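# Place bottles on ledges matching their cap colours

## Task

Put every bottle upright on the wall ledge whose coloured label strip is the same colour as that bottle's cap, with the bottle's entire base resting on the ledge.

## Robot and tools

Robot: two seven-joint arms, left_arm and right_arm, each ending in a two-finger parallel gripper. left_arm sits on the +y side of the scene; the arm names do not follow image left and right.

Scene frame (used in every command and result): origin on the plane z = 0, straight below the midpoint between the two arm bases, which are 0.70 m above it. +x points forward, the direction both arms face; +z points up; +y is toward left_arm. Positions are in metres, orientations are quaternions written w first (qw, qx, qy, qz). Gripper frame: +z runs along the fingers toward their tips, and the pads close along its y axis. end_effector_position is the point between the pads when closed, just under 1 cm behind the tips; closing the fingers pushes the tips about 17 mm further along +z, mostly while the pads are more than 70 mm apart. Reported hand pose can be off by a few centimetres, more at long reach. Turning the gripper a lot can swing the elbow.

A row is always 16 plain numbers: left_arm x, y, z, qw, qx, qy, qz, opening, then right_arm in the same eight-number order, even if only one arm moves. x, y, z and the quaternion are an absolute pose in the scene frame, not an offset. opening runs from -1 (closed) to +1 (fully open, 0.145 m); a full close needs about 0.5 s. To keep an arm still, resend exactly the position, quaternion and opening it had in the last result before it was meant to stay put; resend the same quaternion each row to hold an orientation rather than copying a drifted reading. Every number in a row is a command: putting 0 as an opening closes halfway.

Tools:
- execute_actions(actions, cameras): actions is a list of actions; each action is a table of up to 15 rows, one per 1/30 s control step; a shorter table repeats its final row to fill 15 steps. An action is rejected for both arms if any target lies more than 0.6 m from that gripper's current position along any of its own axes; if the first action fails this against the latest reported state, or any action is malformed, the whole call is rejected. An empty actions list just returns state and images. Its result also lists end_effector_position at some steps.
- move(target, speed, blend, opening_speed, blocking, cameras): drives each gripper in a straight line from its Hand target to the absolute pose in target (one 16-number row, or a list of up to 15 rows; no 0.6 m limit). speed is m/s, 0.002 to 1.1, default 0.25, rotation capped at twice that in rad/s; one value or one per target. blend (m) rounds corners in a list; 0 is default. opening_speed is opening units per second, at least 0.2. A move is capped at 10 s total. The first row's opening is sent at the start; later rows' openings are applied on arrival once everything is at rest. Paths do not avoid obstacles or the other arm, and grippers lag and overshoot, especially with the arm nearly straight. blocking=false returns after about 0.5 s while the move continues; a new move replaces the old one.
- wait(seconds, cameras): seconds 0 to 10; arms hold their last commands, a running move keeps going.
- stop(cameras): brakes a running move; faster motions need more distance.
- zoom_image(camera, region): camera is cam_high or cam_low; region [x0, y0, x1, y1] in pixels from the top-left, at most 504 by 504, taken from that camera's latest image.
- read_manual(section): returns licence texts only ("licences").
- finished_scene(scene): scene is the current scene's number; ends it irreversibly, and the goal must still hold without the robot.

Reading results: each result gives per-arm state, Joint positions (last number is measured finger opening in metres), Joint velocities ("within noise" means effectively still), Joint torques (numbers 3 and 4 wrap at ±28 N m), Hand target (where the arm is currently being sent, possibly short of your command), Tool commands, and grip_measured (measured opening on the -1..+1 scale). Each control step clips commanded orientation to within 32 degrees of the measured one, so large changes take several actions. A move adds a "move:" line: done (at rest within 3 mm and 2 degrees), off_target, moving, held or fault, plus limits such as limits=paced (pose clipped) or limits=held (steps withheld). done does not mean nothing was touched.

Gripping: to hold something, keep commanding an opening clearly below grip_measured; lower squeezes harder, up to roughly 10 N per pad for objects up to about 11 cm wide. Fast closing can squeeze too hard.

Cameras: cam_high and cam_low, each 896x504; calibration may be a little off. While you think, the scene keeps running and holds the last command.

Avoid: knocking or pushing items off the work area, dropping a bottle or releasing it while moving, fast or hard contact, pushing toward unreachable poses, and any contact between the arms (including one gripper closing on the other's fingers); a clearance check stops some close approaches but not gripper-to-gripper contact. Loaded, stretched or straining arms heat their motors: MOTOR HOT appears at 85 °C, and at 100 °C an OVER-TEMPERATURE FAULT halts the arm for 30 to 60 s or more. Loose objects may occasionally be nudged by something.

Each tool is called after "Request:" by a JSON object that holds its "name" and its "arguments", one argument or row to a line.

## Session

Request:
{"name": "execute_actions", "arguments": {
  "actions": []
}}

Request:
{"name": "zoom_image", "arguments": {
  "camera": "cam_low",
  "region": [330, 130, 630, 390]
}}

Request:
{"name": "zoom_image", "arguments": {
  "camera": "cam_high",
  "region": [430, 200, 690, 420]
}}

Scene clock: 0.00 s.
left_arm: end_effector_position=(+0.2239, +0.1828, +0.6144) grip_measured=+1.00 end_effector_quat_wxyz=(-0.319, +0.395, -0.515, +0.691) | right_arm: end_effector_position=(+0.4009, -0.1655, +0.3728) grip_measured=+1.00 end_effector_quat_wxyz=(+0.260, +0.265, +0.837, +0.401)
Joint positions: left_arm=[-1.106 0.942 0.535 2.339 -0.48 -0.199 -0.367 0.145] | right_arm=[0.583 0.619 -0.841 0.925 -1.182 -0.496 -0.047 0.145]
Joint velocities: within noise
Joint torques (N m): no reading
Motor temperatures (°C): left_arm=[21 21 23 20 21 23 21] | right_arm=[20 22 22 19 20 19 21]
Hand target: left_arm +0.2239, +0.1828, +0.6144; -0.319, +0.395, -0.515, +0.691 | right_arm +0.4009, -0.1655, +0.3728; +0.260, +0.265, +0.837, +0.401
Tool commands: left_gripper/opening=+1.0 right_gripper/opening=+1.0

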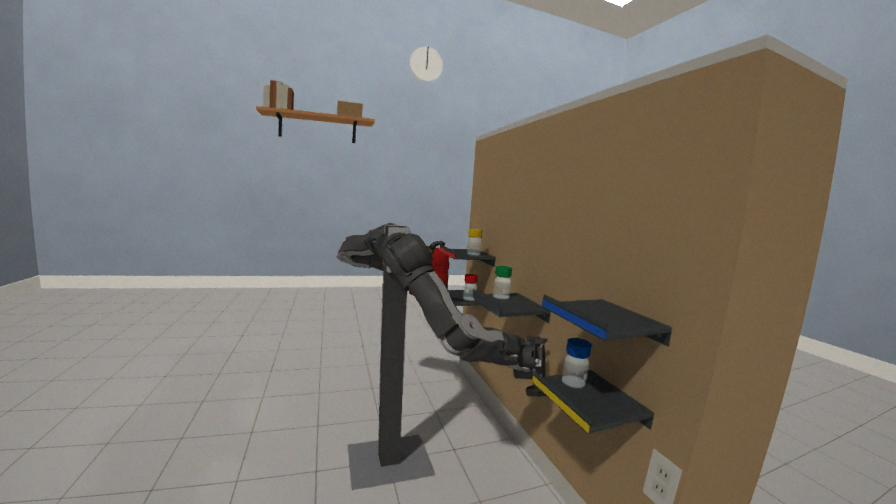

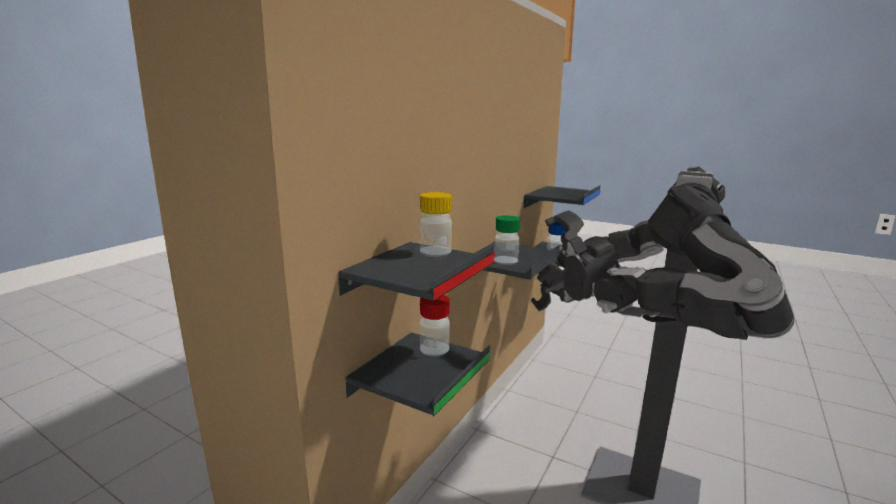

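Scaled by 1.680 from the camera's 896x504 image, which has a finer 1280x720 frame.

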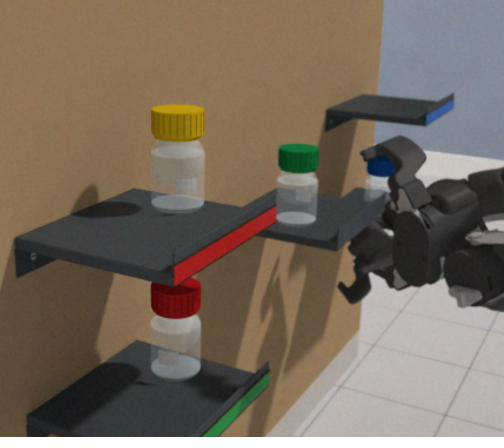

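Scaled by 1.938 from the camera's 896x504 image, which has a finer 1280x720 frame.

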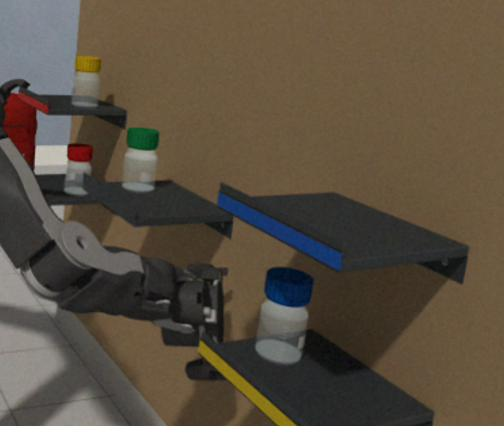

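Request:
{"name": "move", "arguments": {
  "target": [
    [0.2,0.28,0.32,0,0.95,0,0.312,0.3,0.3,-0.2,0.37,0,0.7071,0,0.7071,0.5],
    [0.05,0.25,0.13,0,1,0,0,0.3,0.33,-0.21,0.5,0,0.7071,0,0.7071,0.5],
    [0.25,0.2,0.3,0,0.924,0,0.383,0.3,0.33,-0.33,0.503,0,0.7071,0,0.7071,0.5],
    [0.33,0.2,0.42,0,0.7071,0,0.7071,0.4,0.35,-0.33,0.498,0,0.7071,0,0.7071,0.5],
    [0.345,0.205,0.58,0,0.7071,0,0.7071,0.4,0.35,-0.33,0.495,0,0.7071,0,0.7071,0.5],
    [0.36,0.205,0.7,0,0.7071,0,0.7071,0.4,0.35,-0.33,0.495,0,0.7071,0,0.7071,0.5]
  ],
  "speed": [0.4,0.4,0.35,0.3,0.3,0.3],
  "blend": [0.03,0,0.03,0.02,0.03,0]
}}

Request:
{"name": "zoom_image", "arguments": {
  "camera": "cam_high",
  "region": [430, 200, 690, 420]
}}

Scene clock: 53.80 s.
left_arm: end_effector_position=(+0.3593, +0.2044, +0.7017) grip_measured=+0.40 end_effector_quat_wxyz=(+0.002, +0.704, +0.000, +0.710) | right_arm: end_effector_position=(+0.3498, -0.3321, +0.4967) grip_measured=+0.50 end_effector_quat_wxyz=(+0.003, +0.707, -0.002, +0.708)
Joint positions: left_arm=[0.463 0.71 -0.088 2.175 1.072 0.78 -0.641 0.105] | right_arm=[-0.136 0.664 0.155 1.452 0.68 -0.133 0.19 0.112]
Joint velocities: within noise
Joint torques (N m): left_arm=[6.24 3.39 1.01 1.69 -0.04 -0.46 -0.05] | right_arm=[3.36 4.92 1.7 2.88 0.21 -0.53 0.15]
Motor temperatures (°C): left_arm=[21 21 23 22 21 24 21] | right_arm=[22 23 23 19 20 19 21]
Hand target: left_arm +0.3600, +0.2049, +0.6999; +0.000, +0.707, +0.000, +0.707 | right_arm +0.3500, -0.3301, +0.4950; +0.000, +0.707, +0.000, +0.707
Off the commanded pose: left_arm 0.002 m, 1 deg | right_arm 0.003 m, 0 deg.
joint sent to its limit (left arm) — joint 6 (wrist pitch), upper limit. The joint targets still meet the commanded pose.
move: done; blend cut to 0 m at target 4

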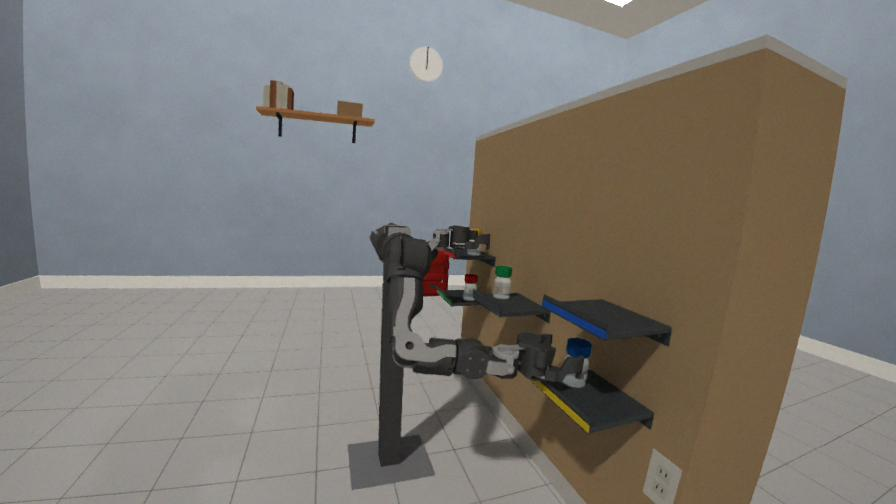

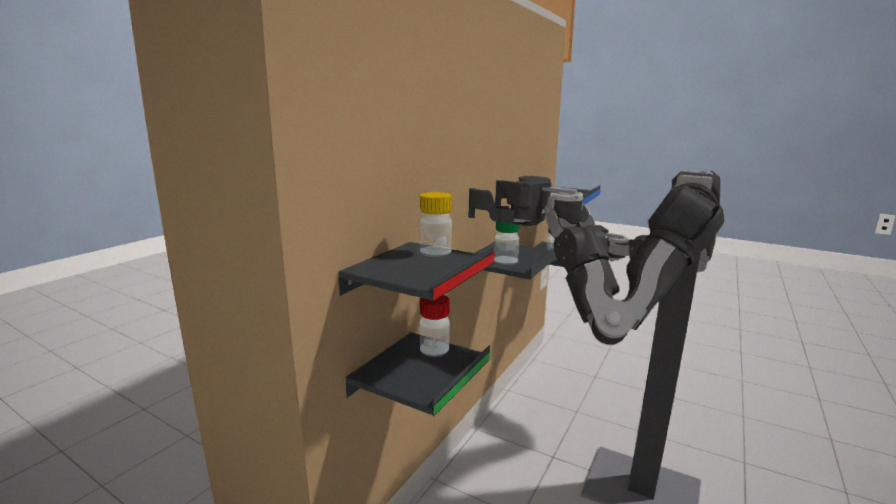

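Scaled by 1.938 from the camera's 896x504 image, which has a finer 1280x720 frame.

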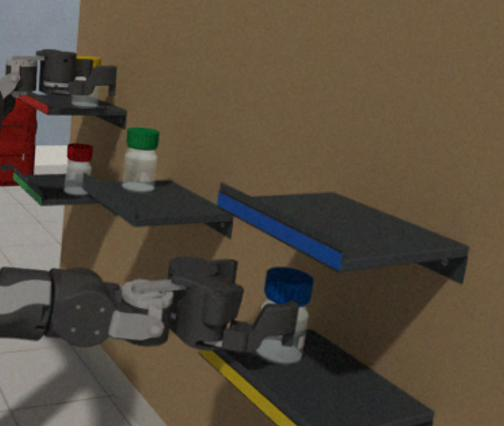

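Request:
{"name": "move", "arguments": {
  "target": [
    [0.345,0.325,0.697,0,0.7071,0,0.7071,0.4,0.388,-0.332,0.497,0,0.7071,0,0.7071,0.5],
    [0.389,0.333,0.687,0,0.7071,0,0.7071,0.4,0.388,-0.332,0.497,0,0.7071,0,0.7071,-0.6],
    [0.389,0.333,0.687,0,0.7071,0,0.7071,-0.6,0.388,-0.332,0.525,0,0.7071,0,0.7071,-0.6],
    [0.389,0.333,0.715,0,0.7071,0,0.7071,-0.6,0.38,-0.3,0.527,0,0.7071,0,0.7071,-0.6]
  ],
  "speed": [0.2,0.12,0.15,0.15],
  "opening_speed": 1.5
}}

Scene clock: 74.57 s.
left_arm: end_effector_position=(+0.3887, +0.3320, +0.7142) grip_measured=-0.24 end_effector_quat_wxyz=(+0.001, +0.709, -0.002, +0.705) | right_arm: end_effector_position=(+0.3799, -0.3002, +0.5256) grip_measured=-0.56 end_effector_quat_wxyz=(-0.001, +0.709, +0.001, +0.705)
Joint positions: left_arm=[0.425 1.043 0.115 1.695 1.077 0.592 -0.054 0.057] | right_arm=[0.007 0.643 0.069 1.545 0.641 0.033 0.073 0.033]
Joint velocities: within noise
Joint torques (N m): left_arm=[6.79 5.53 2.51 2.02 0.05 -0.84 0.01] | right_arm=[3.76 4.68 3.02 4.26 0.13 -0.55 -0.14]
Motor temperatures (°C): left_arm=[23 22 23 21 21 24 21] | right_arm=[22 23 22 20 20 20 21]
Hand target: left_arm +0.3890, +0.3329, +0.7149; +0.000, +0.707, +0.000, +0.707 | right_arm +0.3800, -0.3001, +0.5270; +0.000, +0.707, +0.000, +0.707
Off the commanded pose: left_arm 0.001 m, 0 deg | right_arm 0.001 m, 0 deg.
move: done

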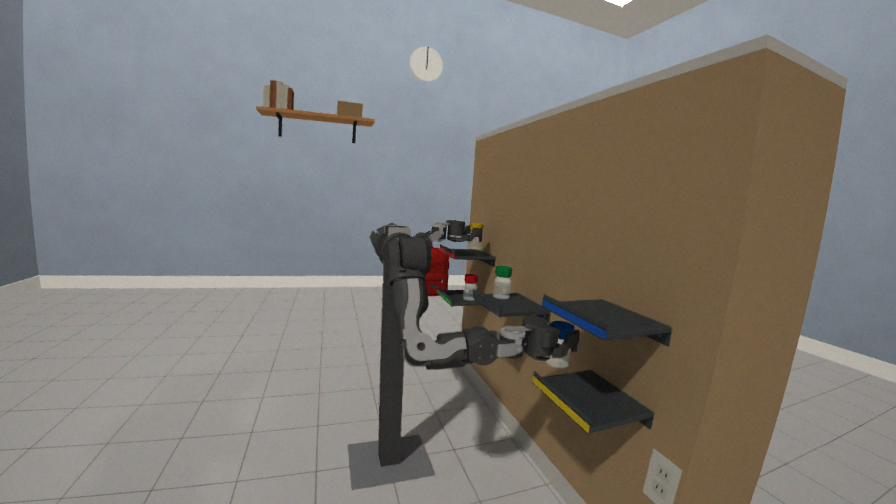

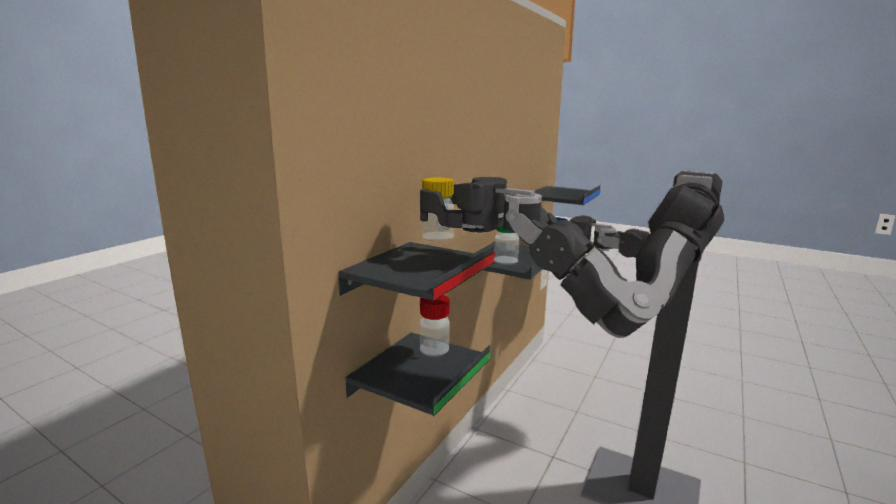

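Request:
{"name": "zoom_image", "arguments": {
  "camera": "cam_high",
  "region": [500, 280, 640, 400]
}}

Scaled by 3.600 from the camera's 896x504 image, which has a finer 1280x720 frame.

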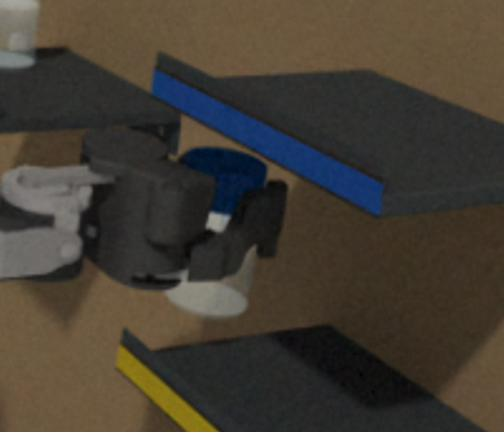

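Request:
{"name": "move", "arguments": {
  "target": [
    [0.389,0.29,0.718,0,0.7071,0,0.7071,-0.6,0.388,-0.332,0.525,0,0.7071,0,0.7071,-0.6],
    [0.385,0.205,0.718,0,0.7071,0,0.7071,-0.6,0.388,-0.332,0.496,0,0.7071,0,0.7071,-0.6],
    [0.385,0.19,0.718,0,0.7071,0,0.7071,-0.6,0.388,-0.332,0.496,0,0.7071,0,0.7071,0.4],
    [0.385,-0.047,0.715,0,0.7071,0,0.7071,-0.6,0.37,-0.332,0.492,0,0.7071,0,0.7071,0.4],
    [0.385,-0.047,0.605,0,0.7071,0,0.7071,-0.6,0.37,-0.332,0.492,0,0.7071,0,0.7071,0.4]
  ],
  "speed": [0.15,0.12,0.2,0.25,0.15],
  "blend": [0,0,0,0.02,0],
  "opening_speed": 1.2
}}

Request:
{"name": "zoom_image", "arguments": {
  "camera": "cam_high",
  "region": [440, 240, 640, 410]
}}

Request:
{"name": "zoom_image", "arguments": {
  "camera": "cam_low",
  "region": [430, 150, 610, 300]
}}

Scene clock: 113.47 s.
left_arm: end_effector_position=(+0.3848, -0.0464, +0.6029) grip_measured=-0.24 end_effector_quat_wxyz=(-0.001, +0.711, +0.001, +0.703) | right_arm: end_effector_position=(+0.3703, -0.3309, +0.4899) grip_measured=+0.40 end_effector_quat_wxyz=(-0.001, +0.710, +0.000, +0.705)
Joint positions: left_arm=[0.792 -0.019 -1.14 1.544 0.745 0.298 -1.257 0.057] | right_arm=[-0.012 0.645 0.094 1.341 0.65 -0.131 0.215 0.105]
Joint velocities: within noise
Joint torques (N m): left_arm=[9.03 -2.55 1.35 3.82 -0.59 -0.42 0.18] | right_arm=[3.2 6.29 3.66 4 0.31 -0.56 0.06]
Motor temperatures (°C): left_arm=[24 23 24 21 21 25 21] | right_arm=[22 23 23 21 20 20 21]
Hand target: left_arm +0.3849, -0.0471, +0.6050; +0.000, +0.707, +0.000, +0.707 | right_arm +0.3700, -0.3321, +0.4920; +0.000, +0.707, +0.000, +0.707
Off the commanded pose: left_arm 0.002 m, 1 deg | right_arm 0.002 m, 0 deg.
move: done; target 3's new opening was sent with right_arm's hand 0.004 m and 1 deg from that target

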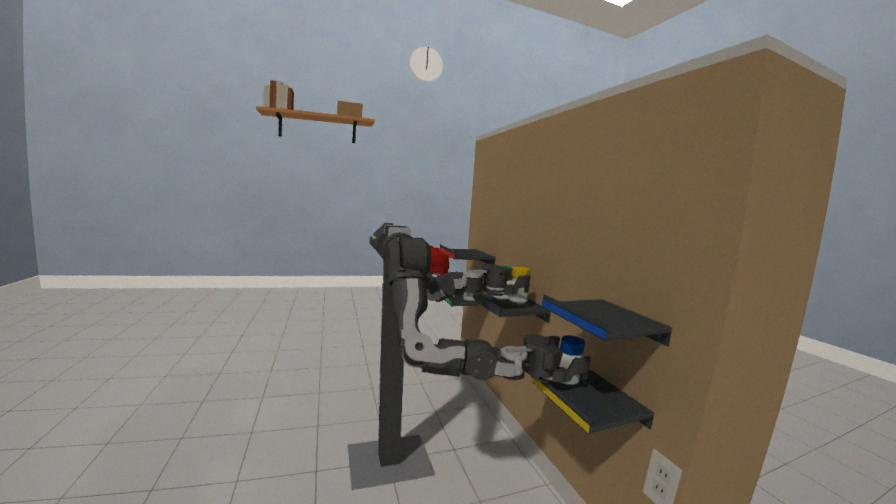

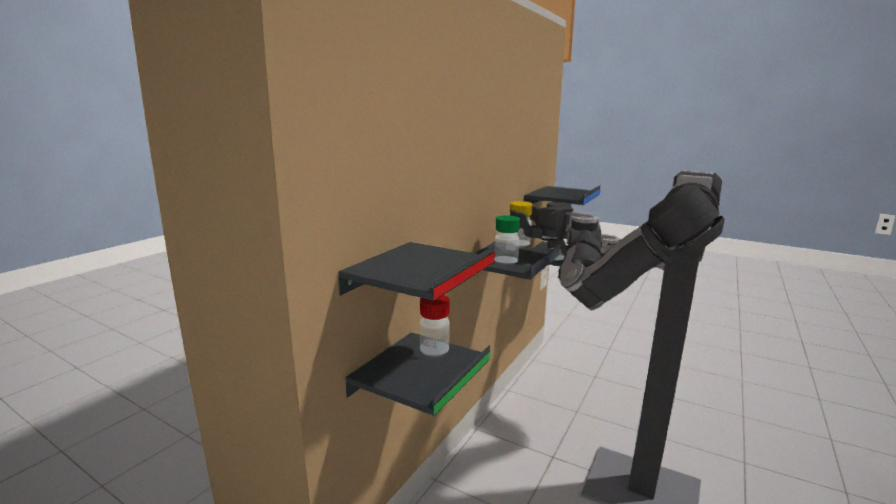

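Scaled by 2.520 from the camera's 896x504 image, which has a finer 1280x720 frame.

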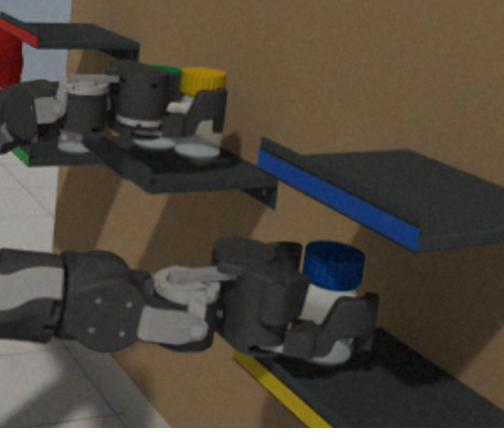

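Scaled by 2.800 from the camera's 896x504 image, which has a finer 1280x720 frame.

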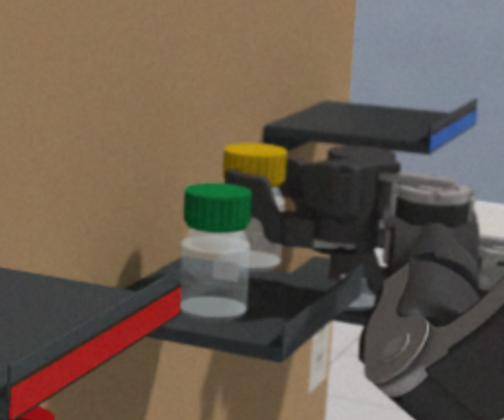

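Request:
{"name": "move", "arguments": {
  "target": [
    [0.385,-0.046,0.583,0,0.7071,0,0.7071,-0.6,0.37,-0.332,0.492,0,0.7071,0,0.7071,-0.7],
    [0.385,-0.046,0.579,0,0.7071,0,0.7071,-0.6,0.37,-0.325,0.525,0,0.7071,0,0.7071,-0.7]
  ],
  "speed": [0.05,0.05],
  "opening_speed": 1.5
}}

Request:
{"name": "zoom_image", "arguments": {
  "camera": "cam_high",
  "region": [440, 240, 640, 410]
}}

Request:
{"name": "zoom_image", "arguments": {
  "camera": "cam_low",
  "region": [430, 150, 610, 300]
}}

Scene clock: 130.03 s.
left_arm: end_effector_position=(+0.3848, -0.0462, +0.5857) grip_measured=-0.24 end_effector_quat_wxyz=(+0.001, +0.701, +0.003, +0.713) | right_arm: end_effector_position=(+0.3701, -0.3226, +0.5218) grip_measured=-0.25 end_effector_quat_wxyz=(-0.003, +0.711, +0.003, +0.704)
Joint positions: left_arm=[0.769 0 -1.191 1.497 0.705 0.196 -1.241 0.057] | right_arm=[-0.038 0.667 0.147 1.5 0.664 0.008 0.168 0.057]
Joint velocities: within noise
Joint torques (N m): left_arm=[6.03 -1.99 1.48 2.58 -0.14 -0.31 0.25] | right_arm=[3.6 5.92 4.37 3.97 0.29 -0.53 -0.13]
Motor temperatures (°C): left_arm=[26 22 24 21 22 24 21] | right_arm=[22 24 23 21 20 20 21]
Hand target: left_arm +0.3849, -0.0460, +0.5790; +0.000, +0.707, +0.000, +0.707 | right_arm +0.3700, -0.3250, +0.5251; +0.000, +0.707, +0.000, +0.707
Off the commanded pose: left_arm 0.007 m, 1 deg | right_arm 0.004 m, 1 deg.
move: off_target (left_arm, right_arm)

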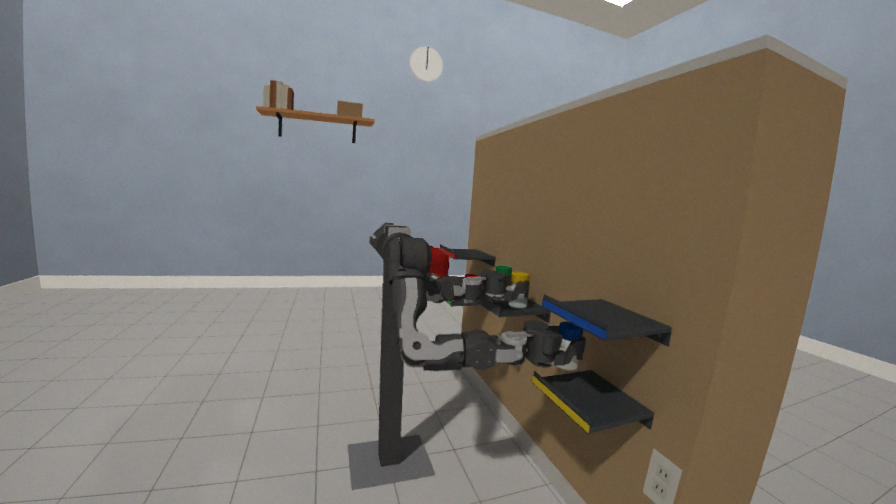

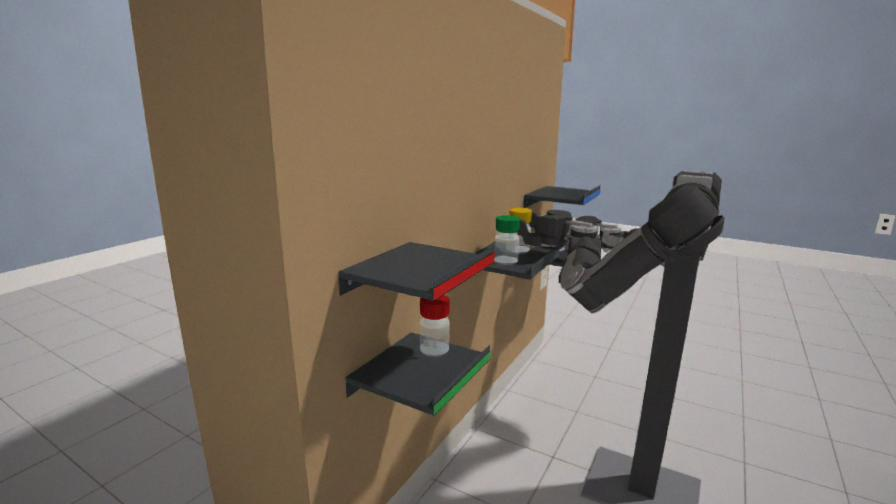

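Scaled by 2.520 from the camera's 896x504 image, which has a finer 1280x720 frame.

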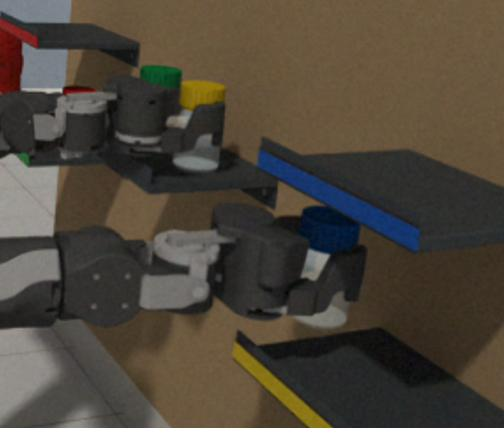

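Scaled by 2.800 from the camera's 896x504 image, which has a finer 1280x720 frame.

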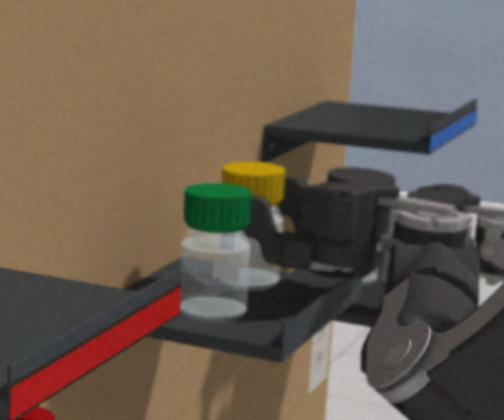

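Request:
{"name": "move", "arguments": {
  "target": [
    [0.385,-0.046,0.584,0,0.7071,0,0.7071,0.1,0.37,-0.325,0.527,0,0.7071,0,0.7071,-0.7],
    [0.385,-0.046,0.69,0,0.7071,0,0.7071,0.1,0.372,-0.25,0.53,0,0.7071,0,0.7071,-0.7],
    [0.36,0.19,0.69,0,0.7071,0,0.7071,0.1,0.378,-0.205,0.6,0,0.7071,0,0.7071,-0.7],
    [0.335,0.205,0.52,0,0.7071,0,0.7071,0.4,0.38,-0.21,0.735,0,0.7071,0,0.7071,-0.7],
    [0.335,0.335,0.508,0,0.7071,0,0.7071,0.4,0.385,-0.37,0.735,0,0.7071,0,0.7071,-0.7],
    [0.39,0.343,0.497,0,0.7071,0,0.7071,0.4,0.385,-0.37,0.707,0,0.7071,0,0.7071,-0.7]
  ],
  "speed": [0.1,0.15,0.28,0.25,0.25,0.15],
  "blend": [0,0.02,0.03,0,0.015,0],
  "opening_speed": 1.2
}}

Request:
{"name": "zoom_image", "arguments": {
  "camera": "cam_high",
  "region": [440, 220, 680, 410]
}}

Request:
{"name": "zoom_image", "arguments": {
  "camera": "cam_low",
  "region": [370, 180, 610, 380]
}}

Scene clock: 158.10 s.
left_arm: end_effector_position=(+0.3908, +0.3439, +0.5005) grip_measured=+0.40 end_effector_quat_wxyz=(-0.001, +0.703, +0.002, +0.711) | right_arm: end_effector_position=(+0.3856, -0.3703, +0.7010) grip_measured=-0.25 end_effector_quat_wxyz=(+0.000, +0.715, -0.002, +0.699)
Joint positions: left_arm=[0.211 0.976 -0.476 1.231 1.064 -0.376 0.032 0.105] | right_arm=[0.301 1.205 0.107 1.558 1.187 0.418 0.051 0.057]
Joint velocities: within noise
Joint torques (N m): left_arm=[5.45 6.21 1.89 2.07 0.13 -0.55 0.24] | right_arm=[4.6 7.45 5.78 2.11 0.08 -0.78 0.21]
Motor temperatures (°C): left_arm=[24 22 24 21 22 24 21] | right_arm=[22 24 24 21 20 20 21]
Hand target: left_arm +0.3899, +0.3430, +0.4969; +0.000, +0.707, +0.000, +0.707 | right_arm +0.3849, -0.3700, +0.7071; +0.000, +0.707, +0.000, +0.707
Off the commanded pose: left_arm 0.004 m, 1 deg | right_arm 0.006 m, 1 deg.
move: off_target (left_arm, right_arm)

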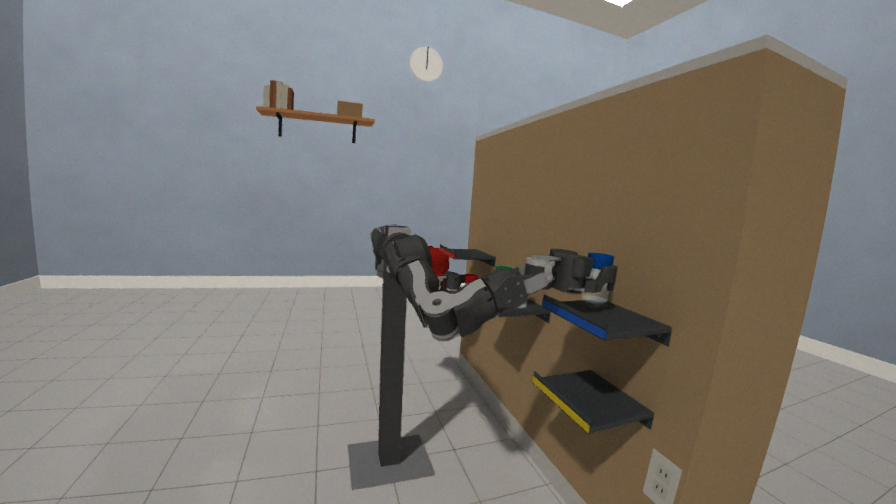

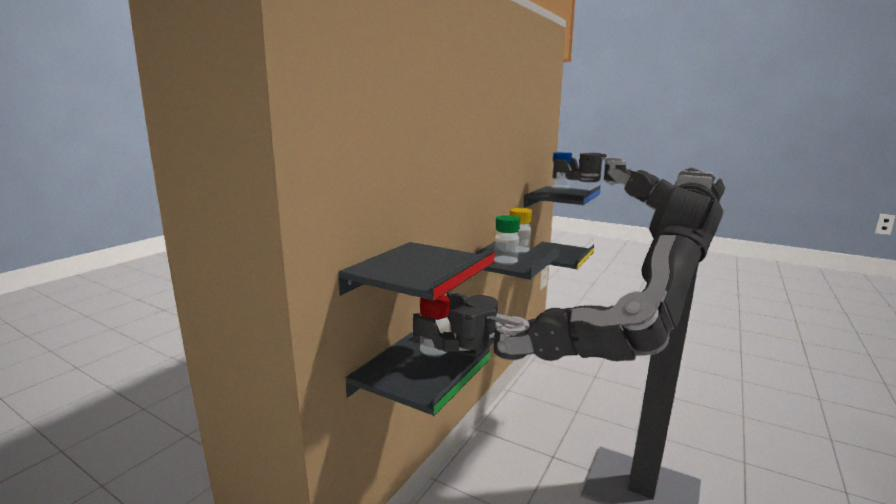

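Scaled by 2.100 from the camera's 896x504 image, which has a finer 1280x720 frame.

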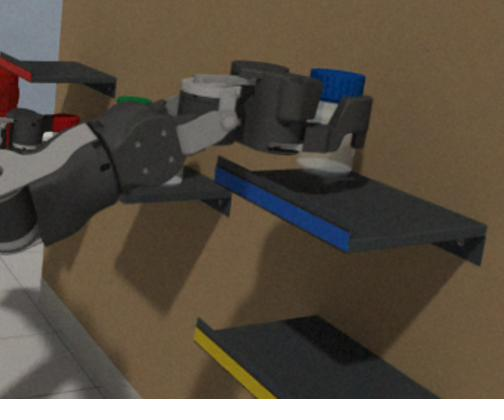

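Scaled by 2.100 from the camera's 896x504 image, which has a finer 1280x720 frame.

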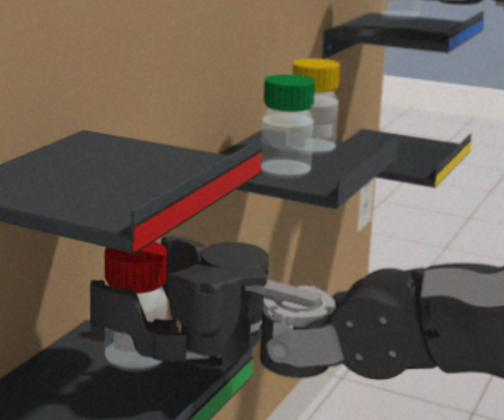

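Request:
{"name": "move", "arguments": {
  "target": [
    [0.39,0.343,0.498,0,0.7071,0,0.7071,-0.7,0.385,-0.37,0.693,0,0.7071,0,0.7071,-0.7],
    [0.39,0.343,0.527,0,0.7071,0,0.7071,-0.7,0.385,-0.37,0.687,0,0.7071,0,0.7071,-0.7],
    [0.38,0.33,0.527,0,0.7071,0,0.7071,-0.7,0.385,-0.37,0.681,0,0.7071,0,0.7071,-0.7]
  ],
  "speed": [0.06,0.08,0.05],
  "opening_speed": 1.5
}}

Request:
{"name": "zoom_image", "arguments": {
  "camera": "cam_high",
  "region": [440, 220, 680, 410]
}}

Scene clock: 169.77 s.
left_arm: end_effector_position=(+0.3798, +0.3287, +0.5234) grip_measured=-0.27 end_effector_quat_wxyz=(+0.003, +0.712, -0.001, +0.702) | right_arm: end_effector_position=(+0.3851, -0.3701, +0.6821) grip_measured=-0.25 end_effector_quat_wxyz=(+0.001, +0.706, +0.000, +0.708)
Joint positions: left_arm=[0.122 1.083 -0.437 1.444 1.106 -0.309 -0.083 0.055] | right_arm=[0.202 1.183 0.126 1.559 1.166 0.311 0.059 0.057]
Joint velocities: within noise
Joint torques (N m): left_arm=[5.24 7 3.88 3.15 0.04 -0.97 -0.05] | right_arm=[3.28 7.35 4.49 1.7 0.18 -0.47 0.11]
Motor temperatures (°C): left_arm=[24 23 24 21 21 24 21] | right_arm=[22 24 24 21 20 21 21]
Hand target: left_arm +0.3801, +0.3300, +0.5270; +0.000, +0.707, +0.000, +0.707 | right_arm +0.3850, -0.3700, +0.6810; +0.000, +0.707, +0.000, +0.707
Off the commanded pose: left_arm 0.004 m, 1 deg | right_arm 0.001 m, 0 deg.
move: off_target (left_arm)

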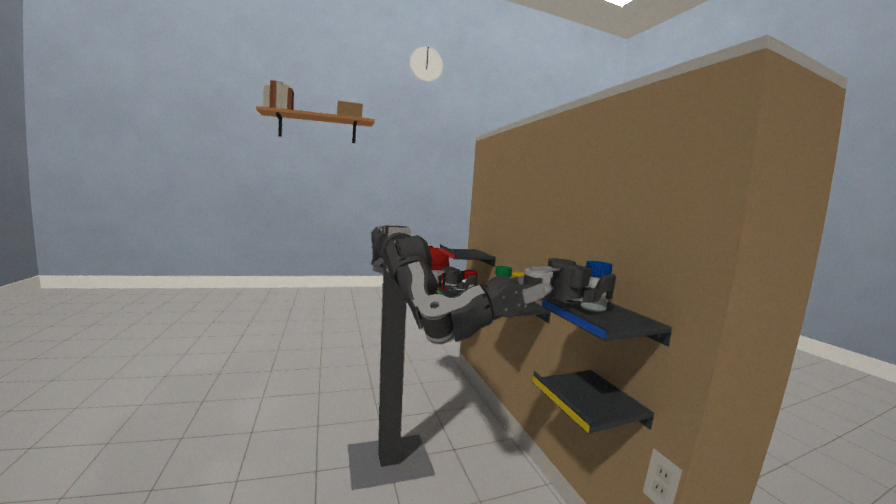

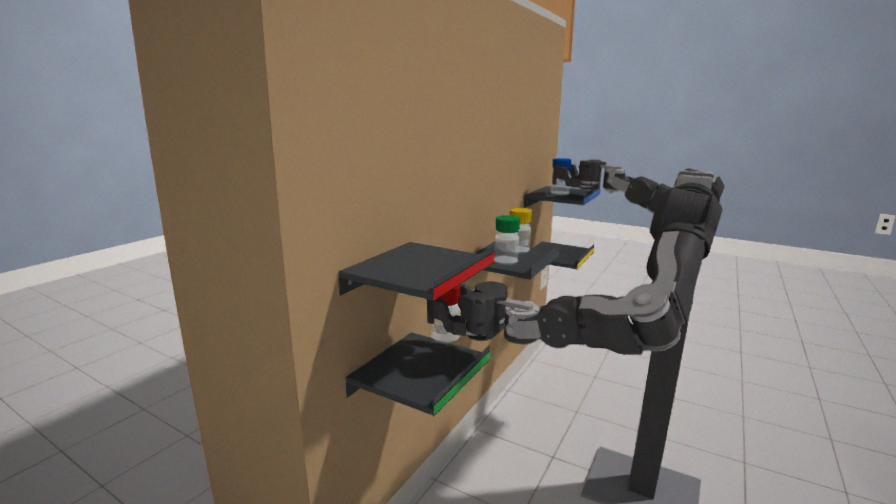

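Scaled by 2.100 from the camera's 896x504 image, which has a finer 1280x720 frame.

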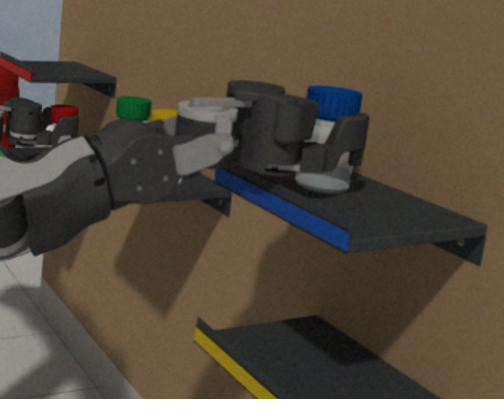

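Request:
{"name": "move", "arguments": {
  "target": [
    [0.375,0.205,0.53,0,0.7071,0,0.7071,-0.7,0.385,-0.37,0.678,0,0.7071,0,0.7071,-0.7],
    [0.37,0.205,0.735,0,0.7071,0,0.7071,-0.7,0.385,-0.37,0.675,0,0.7071,0,0.7071,-0.7],
    [0.385,0.345,0.735,0,0.7071,0,0.7071,-0.7,0.385,-0.37,0.674,0,0.7071,0,0.7071,-0.7],
    [0.385,0.35,0.71,0,0.7071,0,0.7071,-0.7,0.385,-0.37,0.674,0,0.7071,0,0.7071,-0.7]
  ],
  "speed": [0.22,0.25,0.25,0.12],
  "blend": [0.02,0.02,0.01,0]
}}

Request:
{"name": "zoom_image", "arguments": {
  "camera": "cam_high",
  "region": [440, 220, 680, 410]
}}

Request:
{"name": "zoom_image", "arguments": {
  "camera": "cam_low",
  "region": [370, 150, 610, 350]
}}

Scene clock: 188.67 s.
left_arm: end_effector_position=(+0.3848, +0.3506, +0.7074) grip_measured=-0.27 end_effector_quat_wxyz=(-0.003, +0.712, +0.000, +0.702) | right_arm: end_effector_position=(+0.3844, -0.3702, +0.6820) grip_measured=-0.25 end_effector_quat_wxyz=(+0.001, +0.697, +0.000, +0.717)
Joint positions: left_arm=[0.308 1.363 -0.06 1.647 1.384 0.279 -0.094 0.055] | right_arm=[0.177 1.19 0.126 1.559 1.175 0.262 0.059 0.057]
Joint velocities: within noise
Joint torques (N m): left_arm=[6.42 6.18 3.74 1.09 0.03 -0.94 0.25] | right_arm=[2.7 7.48 2.3 1.24 0.18 -0.11 -0.01]
Motor temperatures (°C): left_arm=[24 24 25 21 21 25 21] | right_arm=[22 25 24 20 20 20 21]
Hand target: left_arm +0.3849, +0.3500, +0.7100; +0.000, +0.707, +0.000, +0.707 | right_arm +0.3849, -0.3700, +0.6740; +0.000, +0.707, +0.000, +0.707
Off the commanded pose: left_arm 0.003 m, 1 deg | right_arm 0.008 m, 2 deg.
move: off_target (right_arm)

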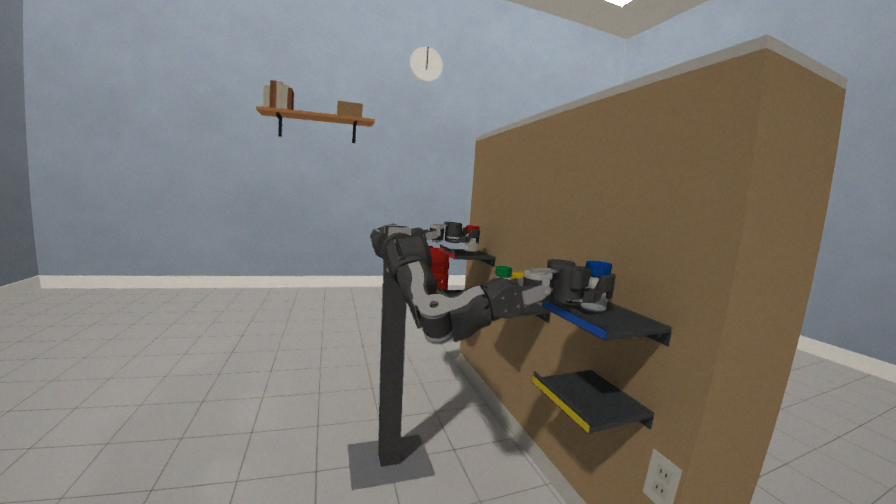

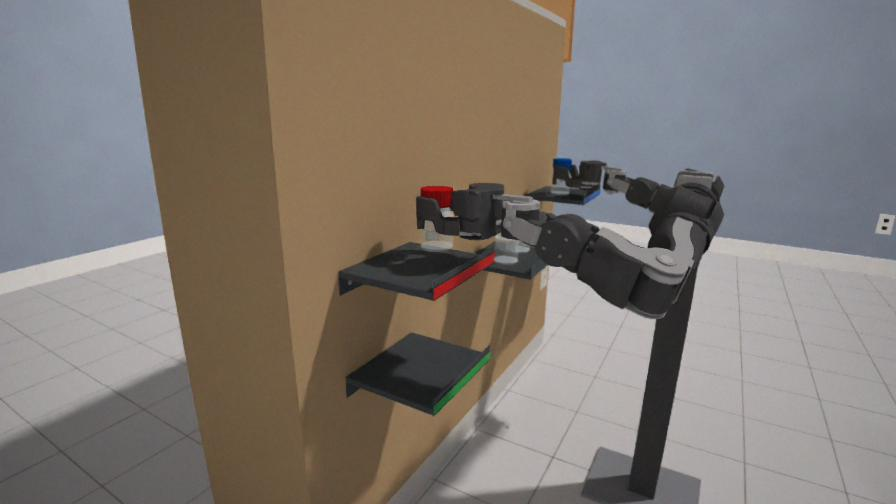

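Scaled by 2.100 from the camera's 896x504 image, which has a finer 1280x720 frame.

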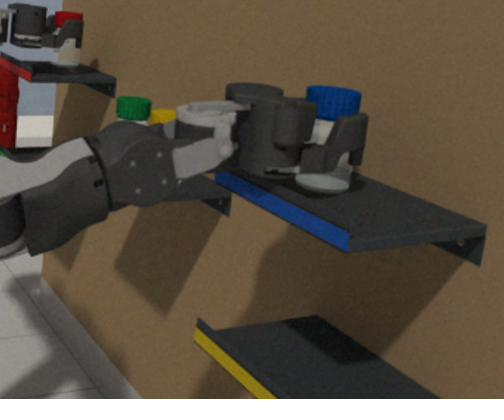

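Scaled by 2.100 from the camera's 896x504 image, which has a finer 1280x720 frame.

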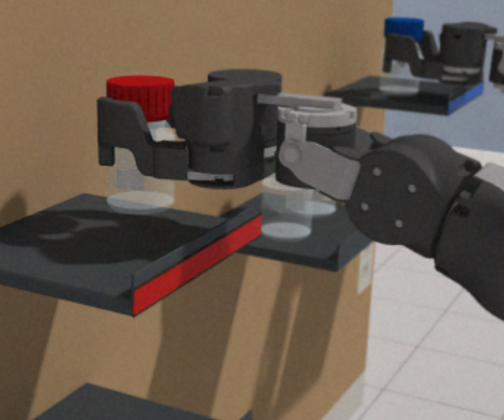

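Request:
{"name": "move", "arguments": {
  "target": [
    [0.385,0.35,0.7,0,0.7071,0,0.7071,-0.7,0.385,-0.37,0.681,0,0.7071,0,0.7071,0.3],
    [0.385,0.35,0.692,0,0.7071,0,0.7071,-0.7,0.335,-0.365,0.7,0,0.7071,0,0.7071,0.3],
    [0.385,0.35,0.687,0,0.7071,0,0.7071,-0.7,0.345,-0.205,0.7,0,0.7071,0,0.7071,0.3],
    [0.385,0.35,0.683,0,0.7071,0,0.7071,-0.7,0.385,-0.053,0.69,0,0.7071,0,0.7071,0.15],
    [0.385,0.35,0.683,0,0.7071,0,0.7071,-0.7,0.385,-0.053,0.588,0,0.7071,0,0.7071,0.15]
  ],
  "speed": [0.1,0.15,0.25,0.25,0.15],
  "blend": [0,0,0.02,0,0],
  "opening_speed": 1.2
}}

Request:
{"name": "zoom_image", "arguments": {
  "camera": "cam_high",
  "region": [440, 220, 680, 410]
}}

Request:
{"name": "zoom_image", "arguments": {
  "camera": "cam_low",
  "region": [370, 150, 610, 350]
}}

Scene clock: 222.83 s.
left_arm: end_effector_position=(+0.3846, +0.3507, +0.6932) grip_measured=-0.27 end_effector_quat_wxyz=(-0.001, +0.694, +0.000, +0.720) | right_arm: end_effector_position=(+0.3852, -0.0543, +0.5877) grip_measured=+0.15 end_effector_quat_wxyz=(+0.003, +0.708, -0.002, +0.706)
Joint positions: left_arm=[0.215 1.404 -0.107 1.647 1.41 0.085 -0.095 0.055] | right_arm=[0.634 0.384 -0.99 1.827 0.755 0.265 -1.072 0.087]
Joint velocities: within noise
Joint torques (N m): left_arm=[4.15 6.98 1.4 1.01 0.16 -0.03 0.1] | right_arm=[5.5 -0.46 2.43 3.14 -0.48 -0.29 0.18]
Motor temperatures (°C): left_arm=[24 25 26 21 21 25 21] | right_arm=[22 25 23 20 20 20 21]
Hand target: left_arm +0.3849, +0.3500, +0.6830; +0.000, +0.707, +0.000, +0.707 | right_arm +0.3850, -0.0530, +0.5881; +0.000, +0.707, +0.000, +0.707
Off the commanded pose: left_arm 0.010 m, 2 deg | right_arm 0.001 m, 0 deg.
move: off_target (left_arm)

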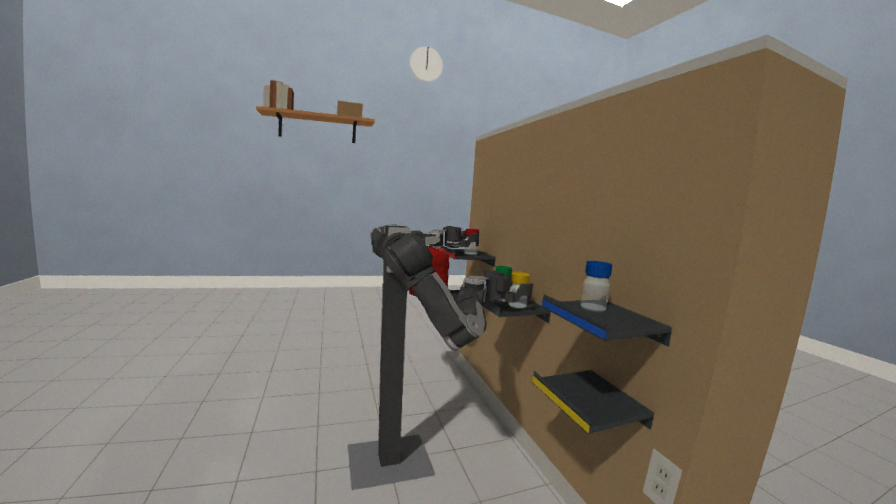

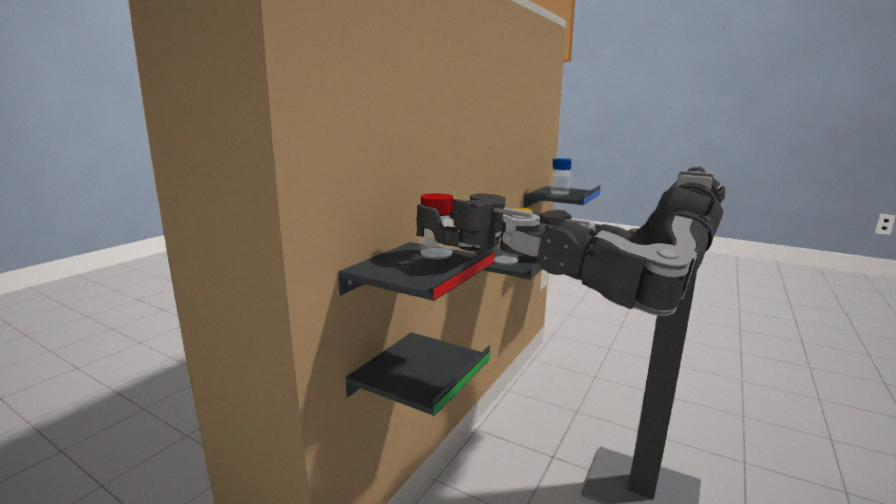

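Scaled by 2.100 from the camera's 896x504 image, which has a finer 1280x720 frame.

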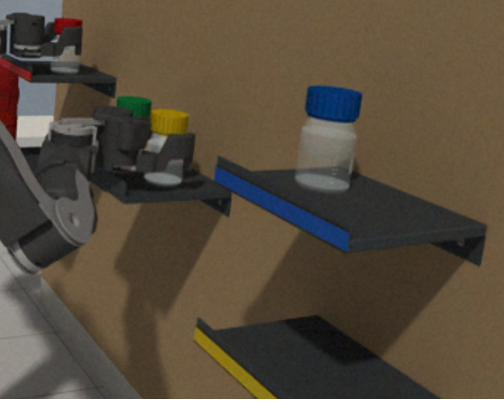

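Scaled by 2.100 from the camera's 896x504 image, which has a finer 1280x720 frame.

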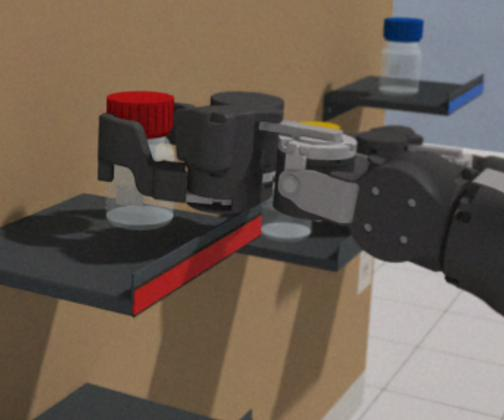

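Request:
{"name": "move", "arguments": {
  "target": [
    [0.385,0.35,0.692,0,0.7071,0,0.7071,0.3,0.385,-0.053,0.588,0,0.7071,0,0.7071,-0.7],
    [0.335,0.345,0.7,0,0.7071,0,0.7071,0.3,0.384,-0.06,0.625,0,0.7071,0,0.7071,-0.7],
    [0.345,0.205,0.69,0,0.7071,0,0.7071,0.3,0.38,-0.205,0.62,0,0.7071,0,0.7071,-0.7],
    [0.375,0.1,0.69,0,0.7071,0,0.7071,0.45,0.38,-0.205,0.53,0,0.7071,0,0.7071,-0.7],
    [0.378,0.046,0.68,0,0.7071,0,0.7071,0.45,0.388,-0.345,0.53,0,0.7071,0,0.7071,-0.7],
    [0.378,0.046,0.578,0,0.7071,0,0.7071,0.45,0.388,-0.36,0.515,0,0.7071,0,0.7071,-0.7]
  ],
  "speed": [0.1,0.12,0.25,0.25,0.2,0.15],
  "blend": [0,0.01,0.03,0,0.01,0],
  "opening_speed": 1.2
}}

Request:
{"name": "zoom_image", "arguments": {
  "camera": "cam_high",
  "region": [440, 220, 680, 410]
}}

Request:
{"name": "zoom_image", "arguments": {
  "camera": "cam_low",
  "region": [370, 150, 610, 350]
}}

Scene clock: 255.10 s.
left_arm: end_effector_position=(+0.3779, +0.0471, +0.5785) grip_measured=+0.45 end_effector_quat_wxyz=(-0.002, +0.707, +0.002, +0.707) | right_arm: end_effector_position=(+0.3866, -0.3605, +0.5101) grip_measured=-0.26 end_effector_quat_wxyz=(+0.002, +0.714, +0.001, +0.700)
Joint positions: left_arm=[0.923 0.475 -1.401 1.821 0.983 0.001 -1.301 0.108] | right_arm=[0.266 1.103 -0.61 1.238 1.207 -0.396 0.047 0.056]
Joint velocities: within noise
Joint torques (N m): left_arm=[7.93 -0.33 2.44 2.63 -0.43 -0.32 0.23] | right_arm=[4.89 6.5 5.16 1.78 0.21 -0.8 0.16]
Motor temperatures (°C): left_arm=[24 25 25 21 21 24 21] | right_arm=[23 24 23 20 20 20 21]
Hand target: left_arm +0.3780, +0.0460, +0.5781; +0.000, +0.707, +0.000, +0.707 | right_arm +0.3880, -0.3600, +0.5150; +0.000, +0.707, +0.000, +0.707
Off the commanded pose: left_arm 0.001 m, 0 deg | right_arm 0.005 m, 1 deg.
move: off_target (right_arm)

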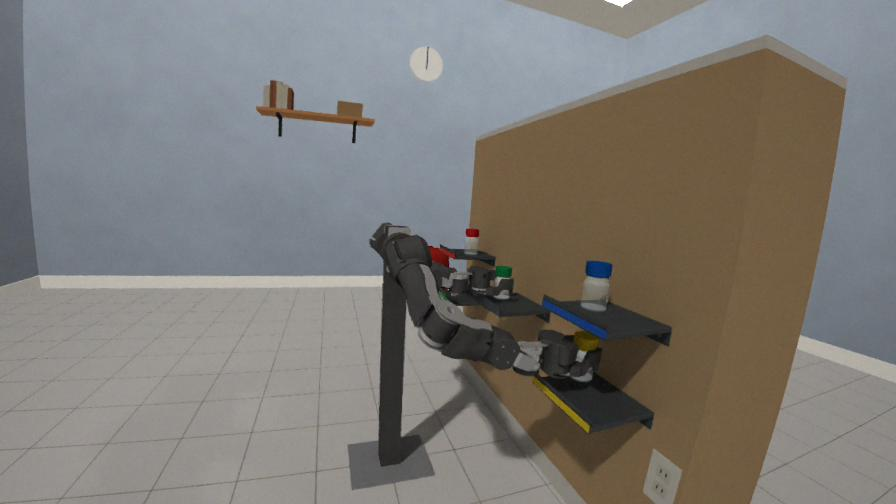

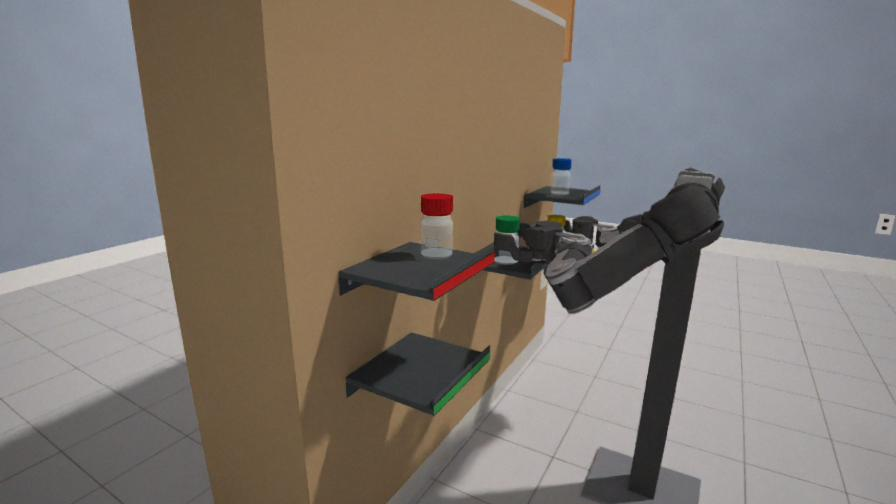

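Scaled by 2.100 from the camera's 896x504 image, which has a finer 1280x720 frame.

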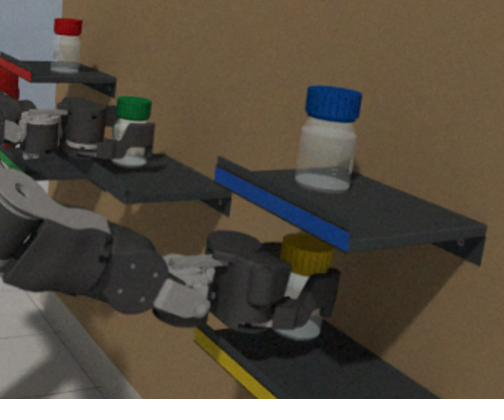

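Scaled by 2.100 from the camera's 896x504 image, which has a finer 1280x720 frame.

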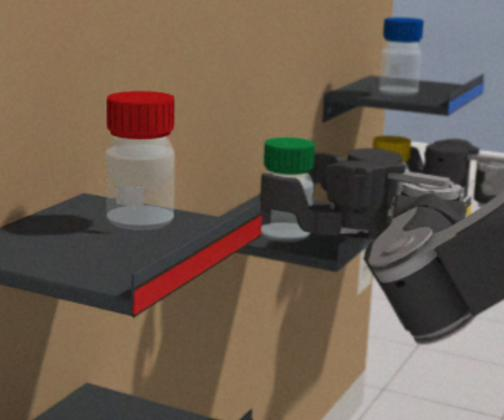

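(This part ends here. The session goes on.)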